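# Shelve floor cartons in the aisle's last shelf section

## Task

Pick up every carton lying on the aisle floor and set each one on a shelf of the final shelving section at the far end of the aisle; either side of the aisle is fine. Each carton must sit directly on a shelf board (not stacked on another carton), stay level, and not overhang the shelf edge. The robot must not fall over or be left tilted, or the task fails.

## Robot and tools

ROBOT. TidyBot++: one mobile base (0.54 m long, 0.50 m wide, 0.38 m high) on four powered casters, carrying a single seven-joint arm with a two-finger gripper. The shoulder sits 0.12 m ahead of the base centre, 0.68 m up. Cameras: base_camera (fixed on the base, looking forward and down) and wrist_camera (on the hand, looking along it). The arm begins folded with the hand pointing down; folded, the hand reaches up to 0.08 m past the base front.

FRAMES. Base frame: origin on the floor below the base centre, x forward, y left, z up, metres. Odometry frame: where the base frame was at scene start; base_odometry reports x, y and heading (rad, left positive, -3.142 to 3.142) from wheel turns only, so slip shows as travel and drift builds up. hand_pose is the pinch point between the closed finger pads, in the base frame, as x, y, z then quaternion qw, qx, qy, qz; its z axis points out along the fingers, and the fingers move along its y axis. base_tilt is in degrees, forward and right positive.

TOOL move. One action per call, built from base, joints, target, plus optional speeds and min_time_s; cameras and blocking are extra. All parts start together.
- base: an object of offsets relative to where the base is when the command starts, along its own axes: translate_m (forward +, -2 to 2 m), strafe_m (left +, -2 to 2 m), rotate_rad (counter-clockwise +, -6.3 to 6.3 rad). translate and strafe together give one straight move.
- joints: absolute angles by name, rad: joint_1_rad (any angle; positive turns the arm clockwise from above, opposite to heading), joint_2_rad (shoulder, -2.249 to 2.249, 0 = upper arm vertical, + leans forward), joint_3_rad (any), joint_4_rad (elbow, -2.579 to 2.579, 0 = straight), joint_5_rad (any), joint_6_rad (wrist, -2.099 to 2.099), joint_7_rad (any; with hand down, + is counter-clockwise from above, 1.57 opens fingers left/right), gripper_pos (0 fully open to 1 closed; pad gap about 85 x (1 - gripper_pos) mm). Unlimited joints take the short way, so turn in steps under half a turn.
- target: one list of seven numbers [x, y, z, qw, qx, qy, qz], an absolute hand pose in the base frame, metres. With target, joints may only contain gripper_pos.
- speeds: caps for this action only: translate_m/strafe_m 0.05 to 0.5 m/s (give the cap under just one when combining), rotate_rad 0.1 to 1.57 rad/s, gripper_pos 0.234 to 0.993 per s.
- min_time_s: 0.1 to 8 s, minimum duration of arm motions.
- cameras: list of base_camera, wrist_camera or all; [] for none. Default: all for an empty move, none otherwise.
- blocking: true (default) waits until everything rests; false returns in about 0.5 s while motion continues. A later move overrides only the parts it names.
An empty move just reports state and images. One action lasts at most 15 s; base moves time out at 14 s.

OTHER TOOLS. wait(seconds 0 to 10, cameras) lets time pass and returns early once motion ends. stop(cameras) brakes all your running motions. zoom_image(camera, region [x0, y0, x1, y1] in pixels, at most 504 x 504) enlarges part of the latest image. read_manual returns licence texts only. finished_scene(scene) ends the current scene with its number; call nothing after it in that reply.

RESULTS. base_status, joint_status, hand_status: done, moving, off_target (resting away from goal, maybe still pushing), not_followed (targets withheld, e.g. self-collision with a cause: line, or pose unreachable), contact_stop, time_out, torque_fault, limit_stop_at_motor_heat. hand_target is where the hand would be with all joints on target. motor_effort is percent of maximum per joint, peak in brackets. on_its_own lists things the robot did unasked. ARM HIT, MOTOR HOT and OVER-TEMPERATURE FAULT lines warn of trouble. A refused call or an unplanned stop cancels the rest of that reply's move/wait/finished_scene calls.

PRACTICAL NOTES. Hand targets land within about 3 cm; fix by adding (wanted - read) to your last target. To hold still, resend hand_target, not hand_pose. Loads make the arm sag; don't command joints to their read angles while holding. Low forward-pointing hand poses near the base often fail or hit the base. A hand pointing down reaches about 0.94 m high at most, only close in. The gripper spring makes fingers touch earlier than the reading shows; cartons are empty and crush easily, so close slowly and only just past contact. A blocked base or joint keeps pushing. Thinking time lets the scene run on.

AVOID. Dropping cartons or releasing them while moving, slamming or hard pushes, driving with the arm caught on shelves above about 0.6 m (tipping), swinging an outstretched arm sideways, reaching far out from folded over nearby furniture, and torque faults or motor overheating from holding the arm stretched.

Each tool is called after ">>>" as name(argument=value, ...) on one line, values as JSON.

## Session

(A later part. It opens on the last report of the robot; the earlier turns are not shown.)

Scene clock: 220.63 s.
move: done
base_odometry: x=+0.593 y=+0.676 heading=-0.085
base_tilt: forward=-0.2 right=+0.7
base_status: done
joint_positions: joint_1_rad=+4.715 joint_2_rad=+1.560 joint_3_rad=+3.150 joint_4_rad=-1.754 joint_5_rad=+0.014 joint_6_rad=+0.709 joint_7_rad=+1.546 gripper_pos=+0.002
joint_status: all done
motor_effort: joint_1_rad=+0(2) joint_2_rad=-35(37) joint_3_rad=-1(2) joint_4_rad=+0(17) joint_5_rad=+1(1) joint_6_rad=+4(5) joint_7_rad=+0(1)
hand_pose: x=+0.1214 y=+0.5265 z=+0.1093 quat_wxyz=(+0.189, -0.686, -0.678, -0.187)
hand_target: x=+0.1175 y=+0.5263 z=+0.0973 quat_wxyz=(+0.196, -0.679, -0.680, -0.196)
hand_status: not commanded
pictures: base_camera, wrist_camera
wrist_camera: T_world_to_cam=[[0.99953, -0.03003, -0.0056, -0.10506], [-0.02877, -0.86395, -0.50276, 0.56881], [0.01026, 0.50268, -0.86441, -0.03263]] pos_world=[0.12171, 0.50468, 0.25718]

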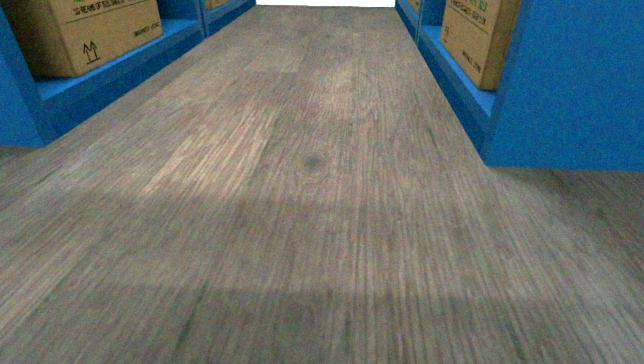

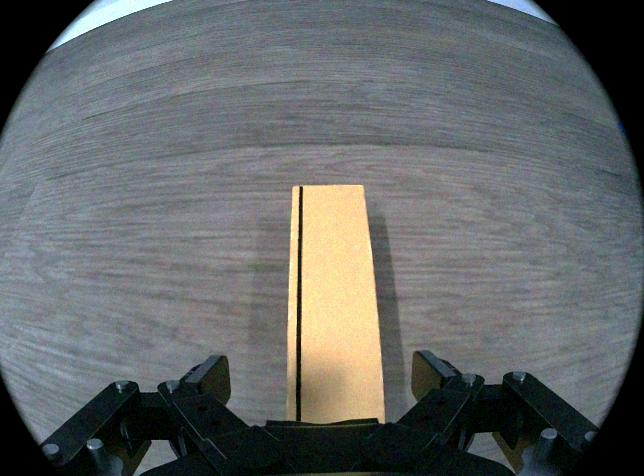

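>>> move(base={"translate_m": 0.01, "strafe_m": 0.025}, joints={"joint_2_rad": 1.7825, "joint_4_rad": -1.553}, min_time_s=2.0, cameras=["wrist_camera"])

>>> move(joints={"gripper_pos": 0.31}, speeds={"gripper_pos": 0.234}, cameras=["wrist_camera"])

>>> move(joints={"gripper_pos": 0.34}, speeds={"gripper_pos": 0.234})

>>> move(joints={"joint_2_rad": -0.65, "joint_4_rad": -2.53, "joint_6_rad": -0.72}, min_time_s=3.5, cameras=["wrist_camera"])

>>> move(base={"translate_m": 0.45, "strafe_m": 0.133, "rotate_rad": -0.015})

>>> move(base={"translate_m": 1.3}, cameras=["all"])

Scene clock: 233.30 s.
move: done
base_odometry: x=+0.605 y=+0.700 heading=-0.085
base_tilt: forward=-0.2 right=+0.7
base_status: done
joint_positions: joint_1_rad=+4.715 joint_2_rad=+1.739 joint_3_rad=+3.150 joint_4_rad=-1.573 joint_5_rad=+0.014 joint_6_rad=+0.714 joint_7_rad=+1.546 gripper_pos=+0.002
joint_status: all done
motor_effort: joint_1_rad=+0(2) joint_2_rad=-34(36) joint_3_rad=-1(2) joint_4_rad=+0(2) joint_5_rad=+0(1) joint_6_rad=+4(5) joint_7_rad=+0(1)
hand_pose: x=+0.1212 y=+0.5228 z=+0.0352 quat_wxyz=(+0.191, -0.685, -0.678, -0.189)
hand_target: x=+0.1175 y=+0.5157 z=+0.0209 quat_wxyz=(+0.195, -0.680, -0.680, -0.195)
hand_status: not commanded
wrist_camera: T_world_to_cam=[[0.99958, -0.0285, -0.00597, -0.10622], [-0.02757, -0.86065, -0.50844, 0.52676], [0.00936, 0.50839, -0.86107, -0.09782]] pos_world=[0.12161, 0.50006, 0.18297]

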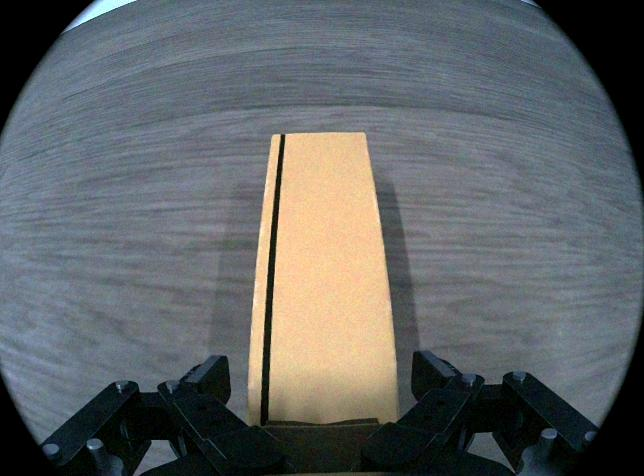

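Scene clock: 235.20 s.
move: done
base_odometry: x=+0.605 y=+0.700 heading=-0.085
base_tilt: forward=-0.2 right=+0.7
base_status: not commanded
joint_positions: joint_1_rad=+4.715 joint_2_rad=+1.739 joint_3_rad=+3.150 joint_4_rad=-1.573 joint_5_rad=+0.014 joint_6_rad=+0.714 joint_7_rad=+1.546 gripper_pos=+0.311
joint_status: all done
motor_effort: joint_1_rad=+0(1) joint_2_rad=-33(35) joint_3_rad=+0(1) joint_4_rad=+0(1) joint_5_rad=+1(1) joint_6_rad=+4(5) joint_7_rad=+0(0)
hand_pose: x=+0.1212 y=+0.5229 z=+0.0353 quat_wxyz=(+0.191, -0.685, -0.678, -0.189)
hand_target: x=+0.1175 y=+0.5157 z=+0.0209 quat_wxyz=(+0.195, -0.680, -0.680, -0.195)
hand_status: not commanded
wrist_camera: T_world_to_cam=[[0.99958, -0.0285, -0.00597, -0.10622], [-0.02757, -0.86054, -0.50864, 0.52679], [0.00936, 0.50858, -0.86096, -0.09785]] pos_world=[0.12161, 0.50006, 0.18307]

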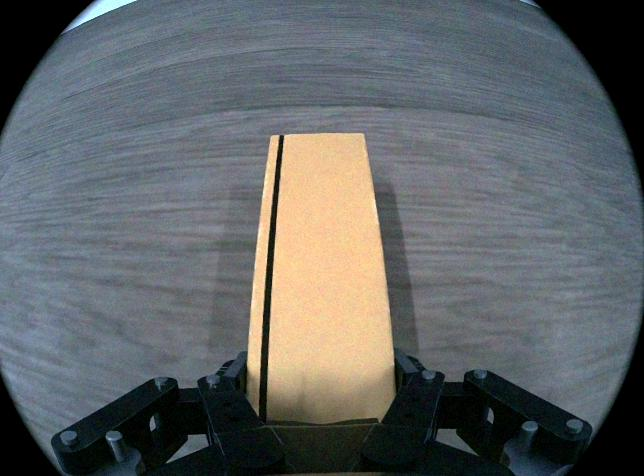

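Scene clock: 236.13 s.
move: done
base_odometry: x=+0.605 y=+0.700 heading=-0.085
base_tilt: forward=-0.2 right=+0.7
base_status: not commanded
joint_positions: joint_1_rad=+4.715 joint_2_rad=+1.739 joint_3_rad=+3.150 joint_4_rad=-1.573 joint_5_rad=+0.014 joint_6_rad=+0.715 joint_7_rad=+1.546 gripper_pos=+0.337
joint_status: all done
motor_effort: joint_1_rad=+0(1) joint_2_rad=-33(34) joint_3_rad=-1(1) joint_4_rad=+1(1) joint_5_rad=+1(1) joint_6_rad=+4(4) joint_7_rad=+0(0)
hand_pose: x=+0.1212 y=+0.5231 z=+0.0354 quat_wxyz=(+0.192, -0.684, -0.678, -0.189)
hand_target: x=+0.1175 y=+0.5157 z=+0.0209 quat_wxyz=(+0.195, -0.680, -0.680, -0.195)
hand_status: not commanded
pictures: none

Scene clock: 239.93 s.
move: done
base_odometry: x=+0.605 y=+0.700 heading=-0.085
base_tilt: forward=-0.2 right=+0.7
base_status: not commanded
joint_positions: joint_1_rad=+4.715 joint_2_rad=-0.627 joint_3_rad=+3.150 joint_4_rad=-2.506 joint_5_rad=+0.014 joint_6_rad=-0.671 joint_7_rad=+1.546 gripper_pos=+0.337
joint_status: all done
motor_effort: joint_1_rad=+0(1) joint_2_rad=+3(40) joint_3_rad=+0(1) joint_4_rad=+17(17) joint_5_rad=+0(1) joint_6_rad=+5(6) joint_7_rad=+0(0)
hand_pose: x=+0.1227 y=+0.2264 z=+0.6688 quat_wxyz=(+0.205, -0.686, -0.667, -0.207)
hand_target: x=+0.1176 y=+0.2053 z=+0.6544 quat_wxyz=(+0.189, -0.681, -0.681, -0.189)
hand_status: not commanded
wrist_camera: T_world_to_cam=[[0.99892, -0.04619, -0.0057, -0.10852], [-0.04174, -0.83504, -0.5486, 0.6166], [0.02059, 0.54824, -0.83606, 0.5713]] pos_world=[0.12238, 0.19666, 0.81529]

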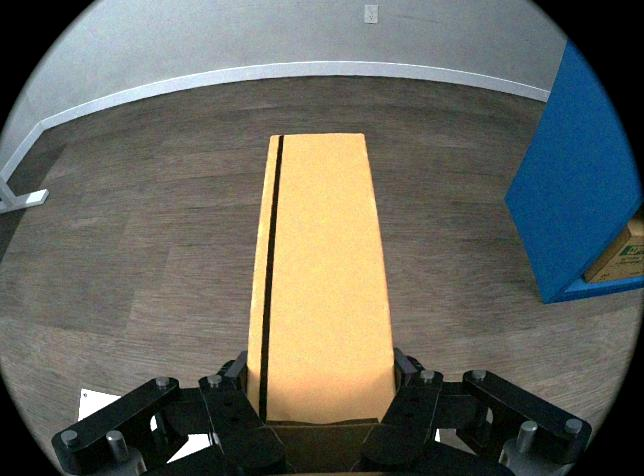

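Scene clock: 242.23 s.
move: done
base_odometry: x=+1.065 y=+0.795 heading=-0.099
base_tilt: forward=-0.2 right=+0.7
base_status: done
joint_positions: joint_1_rad=+4.715 joint_2_rad=-0.628 joint_3_rad=+3.150 joint_4_rad=-2.506 joint_5_rad=+0.014 joint_6_rad=-0.675 joint_7_rad=+1.546 gripper_pos=+0.337
joint_status: not commanded
motor_effort: joint_1_rad=+0(1) joint_2_rad=+2(3) joint_3_rad=+0(1) joint_4_rad=+16(17) joint_5_rad=+1(1) joint_6_rad=+5(5) joint_7_rad=+0(1)
hand_pose: x=+0.1227 y=+0.2252 z=+0.6682 quat_wxyz=(+0.204, -0.686, -0.667, -0.206)
hand_target: x=+0.1176 y=+0.2053 z=+0.6544 quat_wxyz=(+0.189, -0.681, -0.681, -0.189)
hand_status: not commanded
pictures: none

Scene clock: 246.20 s.
move: done
base_odometry: x=+2.359 y=+0.666 heading=-0.099
base_tilt: forward=-0.2 right=+0.7
base_status: done
joint_positions: joint_1_rad=+4.720 joint_2_rad=-0.630 joint_3_rad=+3.140 joint_4_rad=-2.535 joint_5_rad=-0.001 joint_6_rad=-0.716 joint_7_rad=+1.576 gripper_pos=+0.337
joint_status: not commanded
motor_effort: joint_1_rad=+0(27) joint_2_rad=+3(6) joint_3_rad=+0(20) joint_4_rad=+16(24) joint_5_rad=+0(20) joint_6_rad=+4(16) joint_7_rad=+0(15)
hand_pose: x=+0.1188 y=+0.2041 z=+0.6489 quat_wxyz=(+0.181, -0.684, -0.683, -0.184)
hand_target: x=+0.1176 y=+0.2053 z=+0.6544 quat_wxyz=(+0.189, -0.681, -0.681, -0.189)
hand_status: not commanded
pictures: base_camera, wrist_camera
wrist_camera: T_world_to_cam=[[0.99975, -0.02209, 0.0037, -0.11684], [-0.01746, -0.87196, -0.48926, 0.55311], [0.01403, 0.48907, -0.87213, 0.60318]] pos_world=[0.118, 0.18471, 0.7971]

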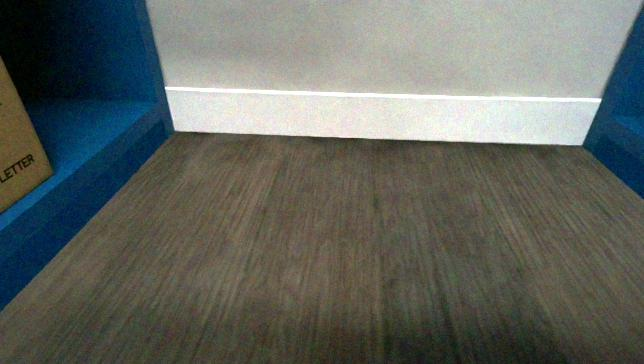

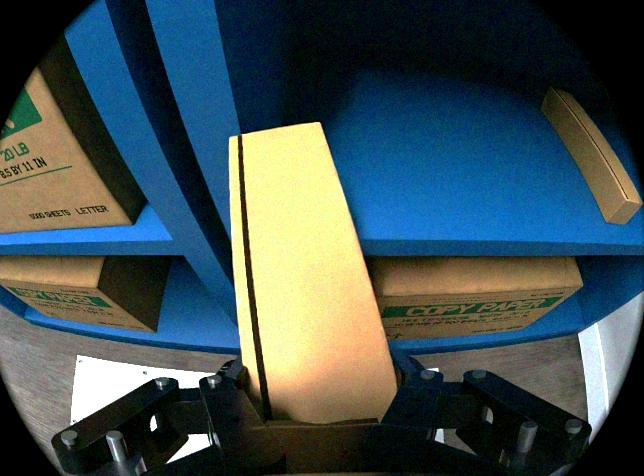

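>>> move(base={"strafe_m": -0.06}, speeds={"strafe_m": 0.2}, cameras=["wrist_camera"])

Scene clock: 255.37 s.
move: done
base_odometry: x=+2.353 y=+0.606 heading=-0.099
base_tilt: forward=-0.3 right=+0.7
base_status: done
joint_positions: joint_1_rad=+4.720 joint_2_rad=-0.636 joint_3_rad=+3.140 joint_4_rad=-2.535 joint_5_rad=-0.001 joint_6_rad=-0.716 joint_7_rad=+1.576 gripper_pos=+0.337
joint_status: not commanded
motor_effort: joint_1_rad=+0(0) joint_2_rad=+2(5) joint_3_rad=+1(1) joint_4_rad=+16(17) joint_5_rad=+1(1) joint_6_rad=+4(5) joint_7_rad=+0(1)
hand_pose: x=+0.1188 y=+0.2043 z=+0.6501 quat_wxyz=(+0.183, -0.683, -0.682, -0.186)
hand_target: x=+0.1176 y=+0.2053 z=+0.6544 quat_wxyz=(+0.189, -0.681, -0.681, -0.189)
hand_status: not commanded
wrist_camera: T_world_to_cam=[[0.99975, -0.02216, 0.00366, -0.11681], [-0.01746, -0.8691, -0.49433, 0.55654], [0.01413, 0.49414, -0.86927, 0.60126]] pos_world=[0.118, 0.184, 0.79819]

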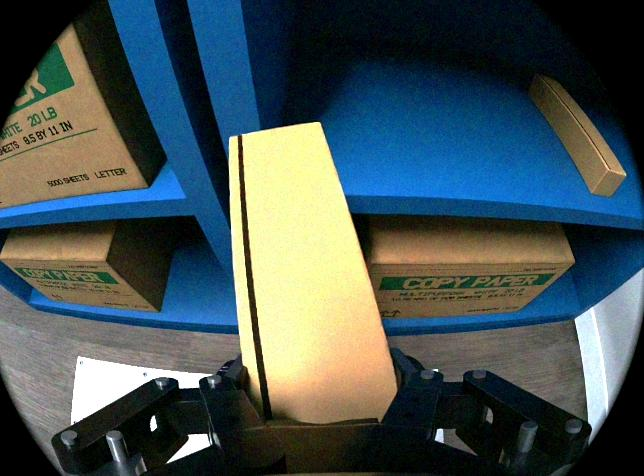

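>>> move(base={"translate_m": 0.18}, speeds={"translate_m": 0.3}, cameras=["base_camera"])

>>> move(joints={"joint_2_rad": 0.430, "joint_4_rad": -1.820, "joint_6_rad": -0.305}, min_time_s=3.5, cameras=["wrist_camera"])

Scene clock: 261.47 s.
move: done
base_odometry: x=+2.532 y=+0.588 heading=-0.099
base_tilt: forward=-0.2 right=+0.6
base_status: done
joint_positions: joint_1_rad=+4.720 joint_2_rad=-0.636 joint_3_rad=+3.140 joint_4_rad=-2.535 joint_5_rad=-0.001 joint_6_rad=-0.716 joint_7_rad=+1.576 gripper_pos=+0.337
joint_status: not commanded
motor_effort: joint_1_rad=+0(1) joint_2_rad=+3(4) joint_3_rad=+1(1) joint_4_rad=+16(16) joint_5_rad=+0(1) joint_6_rad=+4(5) joint_7_rad=+0(1)
hand_pose: x=+0.1187 y=+0.2043 z=+0.6501 quat_wxyz=(+0.183, -0.683, -0.682, -0.186)
hand_target: x=+0.1176 y=+0.2053 z=+0.6544 quat_wxyz=(+0.189, -0.681, -0.681, -0.189)
hand_status: not commanded

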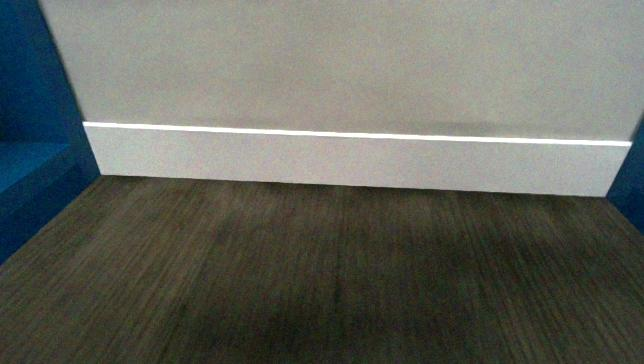

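Scene clock: 265.27 s.
move: done
base_odometry: x=+2.532 y=+0.588 heading=-0.099
base_tilt: forward=-0.2 right=+0.6
base_status: not commanded
joint_positions: joint_1_rad=+4.720 joint_2_rad=+0.399 joint_3_rad=+3.140 joint_4_rad=-1.853 joint_5_rad=-0.001 joint_6_rad=-0.349 joint_7_rad=+1.576 gripper_pos=+0.337
joint_status: all done
motor_effort: joint_1_rad=+0(0) joint_2_rad=-28(31) joint_3_rad=-1(1) joint_4_rad=+14(17) joint_5_rad=+0(1) joint_6_rad=+4(5) joint_7_rad=+0(1)
hand_pose: x=+0.1207 y=+0.5678 z=+0.6045 quat_wxyz=(+0.188, -0.682, -0.681, -0.189)
hand_target: x=+0.1175 y=+0.5923 z=+0.6075 quat_wxyz=(+0.204, -0.677, -0.677, -0.204)
hand_status: not commanded
wrist_camera: T_world_to_cam=[[0.99976, -0.02201, 0.00164, -0.1094], [-0.01816, -0.86282, -0.50519, 0.853], [0.01253, 0.50504, -0.86301, 0.37226]] pos_world=[0.12021, 0.54557, 0.75238]

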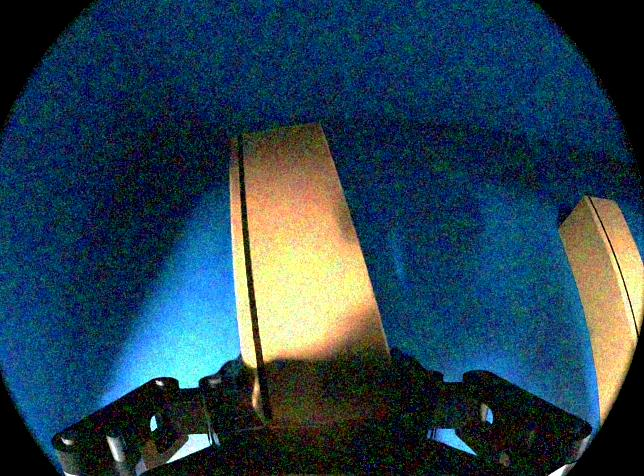

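>>> move(joints={"joint_2_rad": 0.467, "joint_4_rad": -1.901, "joint_6_rad": -0.246}, min_time_s=1.5)

>>> move(joints={"joint_2_rad": 0.485, "joint_4_rad": -1.914, "joint_6_rad": -0.215}, min_time_s=1.2, cameras=["wrist_camera"])

Scene clock: 272.73 s.
move: done
base_odometry: x=+2.532 y=+0.588 heading=-0.099
base_tilt: forward=-0.2 right=+0.6
base_status: not commanded
joint_positions: joint_1_rad=+4.720 joint_2_rad=+0.428 joint_3_rad=+3.140 joint_4_rad=-1.879 joint_5_rad=-0.001 joint_6_rad=-0.290 joint_7_rad=+1.576 gripper_pos=+0.337
joint_status: all done
motor_effort: joint_1_rad=+0(0) joint_2_rad=-29(29) joint_3_rad=+0(1) joint_4_rad=+13(15) joint_5_rad=+0(1) joint_6_rad=+4(5) joint_7_rad=+0(1)
hand_pose: x=+0.1208 y=+0.5690 z=+0.5875 quat_wxyz=(+0.190, -0.682, -0.680, -0.191)
hand_target: x=+0.1175 y=+0.5658 z=+0.5637 quat_wxyz=(+0.184, -0.683, -0.683, -0.184)
hand_status: not commanded
pictures: none

Scene clock: 274.23 s.
move: done
base_odometry: x=+2.532 y=+0.588 heading=-0.099
base_tilt: forward=-0.3 right=+0.6
base_status: not commanded
joint_positions: joint_1_rad=+4.720 joint_2_rad=+0.444 joint_3_rad=+3.140 joint_4_rad=-1.890 joint_5_rad=-0.001 joint_6_rad=-0.259 joint_7_rad=+1.576 gripper_pos=+0.337
joint_status: all done
motor_effort: joint_1_rad=+0(0) joint_2_rad=-29(30) joint_3_rad=+0(1) joint_4_rad=+13(14) joint_5_rad=+0(1) joint_6_rad=+5(6) joint_7_rad=+0(1)
hand_pose: x=+0.1208 y=+0.5703 z=+0.5789 quat_wxyz=(+0.191, -0.681, -0.680, -0.192)
hand_target: x=+0.1175 y=+0.5655 z=+0.5535 quat_wxyz=(+0.184, -0.683, -0.683, -0.184)
hand_status: not commanded
wrist_camera: T_world_to_cam=[[0.99975, -0.02216, 0.00149, -0.10924], [-0.01826, -0.85855, -0.51241, 0.84408], [0.01263, 0.51226, -0.85874, 0.34223]] pos_world=[0.1203, 0.54695, 0.72656]

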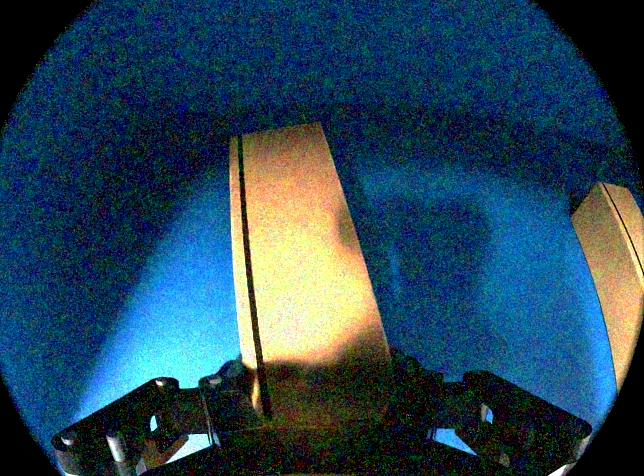

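>>> move(joints={"joint_2_rad": 0.495, "joint_4_rad": -1.921, "joint_6_rad": -0.199}, min_time_s=1.0)

>>> move(joints={"joint_2_rad": 0.502, "joint_4_rad": -1.926, "joint_6_rad": -0.189}, min_time_s=1.0, cameras=["wrist_camera"])

Scene clock: 278.47 s.
move: done
base_odometry: x=+2.532 y=+0.588 heading=-0.099
base_tilt: forward=-0.2 right=+0.7
base_status: not commanded
joint_positions: joint_1_rad=+4.720 joint_2_rad=+0.454 joint_3_rad=+3.140 joint_4_rad=-1.897 joint_5_rad=-0.001 joint_6_rad=-0.243 joint_7_rad=+1.576 gripper_pos=+0.337
joint_status: all done
motor_effort: joint_1_rad=+0(0) joint_2_rad=-29(30) joint_3_rad=+0(1) joint_4_rad=+13(14) joint_5_rad=+0(1) joint_6_rad=+5(5) joint_7_rad=+0(0)
hand_pose: x=+0.1208 y=+0.5702 z=+0.5732 quat_wxyz=(+0.191, -0.681, -0.680, -0.192)
hand_target: x=+0.1175 y=+0.5649 z=+0.5478 quat_wxyz=(+0.184, -0.683, -0.683, -0.184)
hand_status: not commanded
pictures: none

Scene clock: 279.77 s.
move: done
base_odometry: x=+2.532 y=+0.588 heading=-0.099
base_tilt: forward=-0.2 right=+0.7
base_status: not commanded
joint_positions: joint_1_rad=+4.720 joint_2_rad=+0.458 joint_3_rad=+3.140 joint_4_rad=-1.901 joint_5_rad=-0.001 joint_6_rad=-0.233 joint_7_rad=+1.576 gripper_pos=+0.337
joint_status: all done
motor_effort: joint_1_rad=+0(0) joint_2_rad=-29(30) joint_3_rad=+0(1) joint_4_rad=+13(14) joint_5_rad=+0(1) joint_6_rad=+5(6) joint_7_rad=+0(1)
hand_pose: x=+0.1208 y=+0.5704 z=+0.5709 quat_wxyz=(+0.191, -0.681, -0.680, -0.192)
hand_target: x=+0.1175 y=+0.5641 z=+0.5436 quat_wxyz=(+0.183, -0.683, -0.683, -0.183)
hand_status: not commanded
wrist_camera: T_world_to_cam=[[0.99975, -0.02216, 0.00147, -0.10921], [-0.01826, -0.85802, -0.51329, 0.84024], [0.01263, 0.51314, -0.85821, 0.33455]] pos_world=[0.1203, 0.54685, 0.71856]

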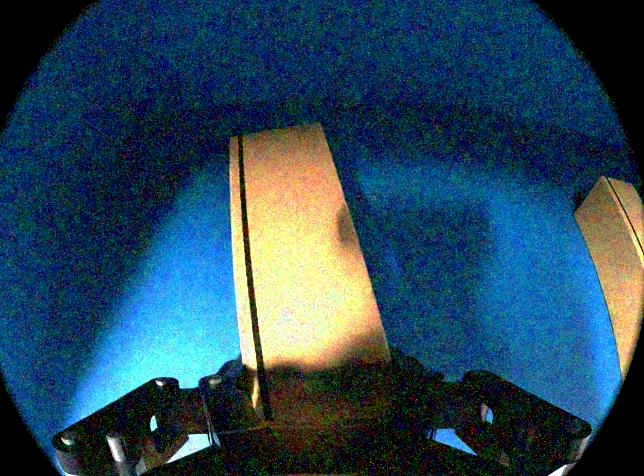

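>>> move(joints={"joint_2_rad": 0.509, "joint_4_rad": -1.930, "joint_6_rad": -0.180}, min_time_s=1.0)

>>> move(joints={"joint_2_rad": 0.515, "joint_4_rad": -1.934, "joint_6_rad": -0.172}, min_time_s=1.0, cameras=["wrist_camera"])

Scene clock: 282.73 s.
move: done
base_odometry: x=+2.532 y=+0.588 heading=-0.099
base_tilt: forward=-0.2 right=+0.7
base_status: not commanded
joint_positions: joint_1_rad=+4.720 joint_2_rad=+0.461 joint_3_rad=+3.140 joint_4_rad=-1.903 joint_5_rad=-0.001 joint_6_rad=-0.225 joint_7_rad=+1.576 gripper_pos=+0.337
joint_status: all done
motor_effort: joint_1_rad=+0(0) joint_2_rad=-28(29) joint_3_rad=+0(1) joint_4_rad=+12(14) joint_5_rad=+0(1) joint_6_rad=+4(5) joint_7_rad=+0(0)
hand_pose: x=+0.1208 y=+0.5712 z=+0.5698 quat_wxyz=(+0.192, -0.681, -0.680, -0.194)
hand_target: x=+0.1175 y=+0.5636 z=+0.5396 quat_wxyz=(+0.183, -0.683, -0.683, -0.183)
hand_status: not commanded
pictures: none

Scene clock: 284.03 s.
move: done
base_odometry: x=+2.532 y=+0.588 heading=-0.099
base_tilt: forward=-0.2 right=+0.7
base_status: not commanded
joint_positions: joint_1_rad=+4.720 joint_2_rad=+0.464 joint_3_rad=+3.140 joint_4_rad=-1.905 joint_5_rad=-0.001 joint_6_rad=-0.216 joint_7_rad=+1.576 gripper_pos=+0.337
joint_status: all done
motor_effort: joint_1_rad=+0(1) joint_2_rad=-28(28) joint_3_rad=-1(1) joint_4_rad=+12(13) joint_5_rad=+0(1) joint_6_rad=+5(5) joint_7_rad=+0(0)
hand_pose: x=+0.1208 y=+0.5719 z=+0.5687 quat_wxyz=(+0.194, -0.680, -0.679, -0.195)
hand_target: x=+0.1175 y=+0.5628 z=+0.5360 quat_wxyz=(+0.182, -0.683, -0.683, -0.182)
hand_status: not commanded
wrist_camera: T_world_to_cam=[[0.99975, -0.02217, 0.00132, -0.10908], [-0.01826, -0.85448, -0.51917, 0.84174], [0.01263, 0.51902, -0.85467, 0.32656]] pos_world=[0.1203, 0.54734, 0.71625]

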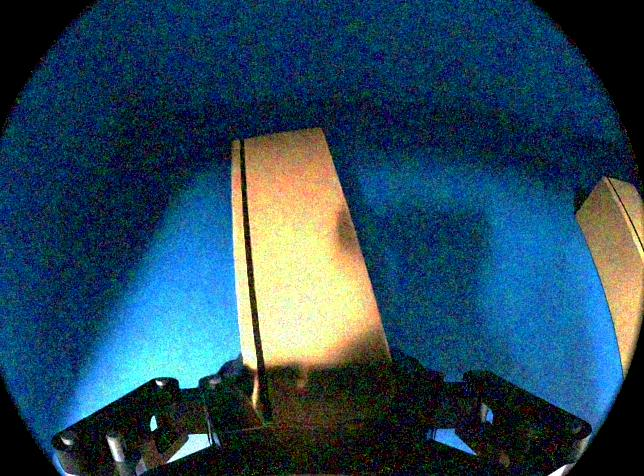

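>>> move(joints={"gripper_pos": 0.0}, speeds={"gripper_pos": 0.3}, cameras=["wrist_camera"])

>>> move(joints={"joint_2_rad": 0.32, "joint_4_rad": -1.85, "joint_6_rad": -0.46}, min_time_s=1.5)

>>> move(joints={"joint_2_rad": -0.65, "joint_4_rad": -2.53, "joint_6_rad": -0.72}, min_time_s=2.2, cameras=["wrist_camera"])

Scene clock: 289.13 s.
move: done
base_odometry: x=+2.532 y=+0.588 heading=-0.099
base_tilt: forward=-0.2 right=+0.6
base_status: not commanded
joint_positions: joint_1_rad=+4.720 joint_2_rad=+0.472 joint_3_rad=+3.140 joint_4_rad=-1.909 joint_5_rad=-0.001 joint_6_rad=-0.211 joint_7_rad=+1.576 gripper_pos=+0.002
joint_status: all done
motor_effort: joint_1_rad=+0(1) joint_2_rad=-29(29) joint_3_rad=+0(1) joint_4_rad=+12(13) joint_5_rad=+0(1) joint_6_rad=+4(5) joint_7_rad=+0(1)
hand_pose: x=+0.1208 y=+0.5709 z=+0.5636 quat_wxyz=(+0.192, -0.681, -0.680, -0.193)
hand_target: x=+0.1175 y=+0.5628 z=+0.5360 quat_wxyz=(+0.182, -0.683, -0.683, -0.182)
hand_status: not commanded
wrist_camera: T_world_to_cam=[[0.99975, -0.02216, 0.00145, -0.10919], [-0.01826, -0.85767, -0.51387, 0.83697], [0.01263, 0.51371, -0.85787, 0.32757]] pos_world=[0.1203, 0.54715, 0.71126]

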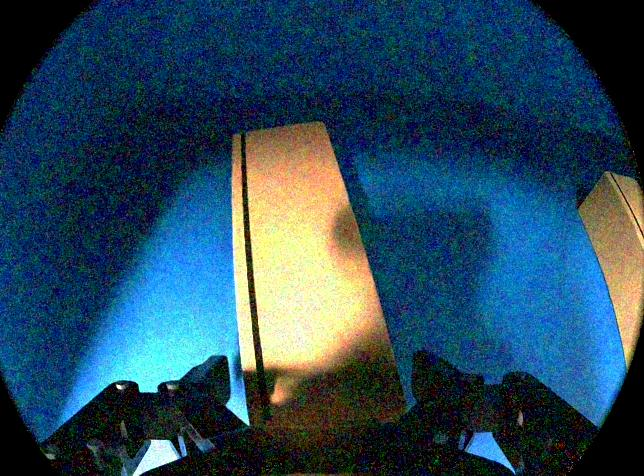

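Scene clock: 291.23 s.
move: done
base_odometry: x=+2.532 y=+0.588 heading=-0.099
base_tilt: forward=-0.2 right=+0.6
base_status: not commanded
joint_positions: joint_1_rad=+4.720 joint_2_rad=+0.363 joint_3_rad=+3.140 joint_4_rad=-1.878 joint_5_rad=-0.001 joint_6_rad=-0.414 joint_7_rad=+1.576 gripper_pos=+0.002
joint_status: all done
motor_effort: joint_1_rad=+0(0) joint_2_rad=-27(30) joint_3_rad=-1(1) joint_4_rad=+14(14) joint_5_rad=+0(1) joint_6_rad=+4(5) joint_7_rad=+0(1)
hand_pose: x=+0.1206 y=+0.5412 z=+0.6044 quat_wxyz=(+0.170, -0.687, -0.686, -0.171)
hand_target: x=+0.1175 y=+0.5444 z=+0.6325 quat_wxyz=(+0.179, -0.684, -0.684, -0.179)
hand_status: not commanded
pictures: none

Scene clock: 293.73 s.
move: done
base_odometry: x=+2.532 y=+0.588 heading=-0.099
base_tilt: forward=-0.2 right=+0.7
base_status: not commanded
joint_positions: joint_1_rad=+4.720 joint_2_rad=-0.628 joint_3_rad=+3.140 joint_4_rad=-2.504 joint_5_rad=-0.001 joint_6_rad=-0.672 joint_7_rad=+1.576 gripper_pos=+0.002
joint_status: all done
motor_effort: joint_1_rad=+0(1) joint_2_rad=+3(28) joint_3_rad=+1(1) joint_4_rad=+16(17) joint_5_rad=+0(1) joint_6_rad=+5(6) joint_7_rad=+0(0)
hand_pose: x=+0.1188 y=+0.2268 z=+0.6698 quat_wxyz=(+0.206, -0.676, -0.676, -0.208)
hand_target: x=+0.1176 y=+0.2053 z=+0.6544 quat_wxyz=(+0.189, -0.681, -0.681, -0.189)
hand_status: not commanded
wrist_camera: T_world_to_cam=[[0.99975, -0.02205, 0.00263, -0.11578], [-0.01696, -0.83457, -0.55064, 0.61564], [0.01433, 0.55046, -0.83474, 0.57131]] pos_world=[0.118, 0.19676, 0.81619]

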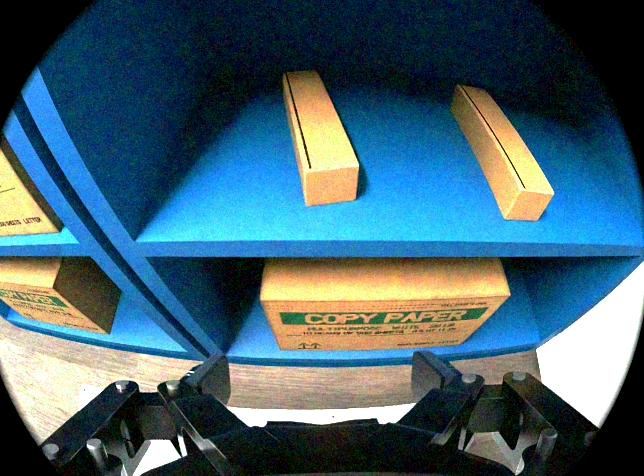

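>>> finished_scene(scene=2)

The scene is finished: the task was done.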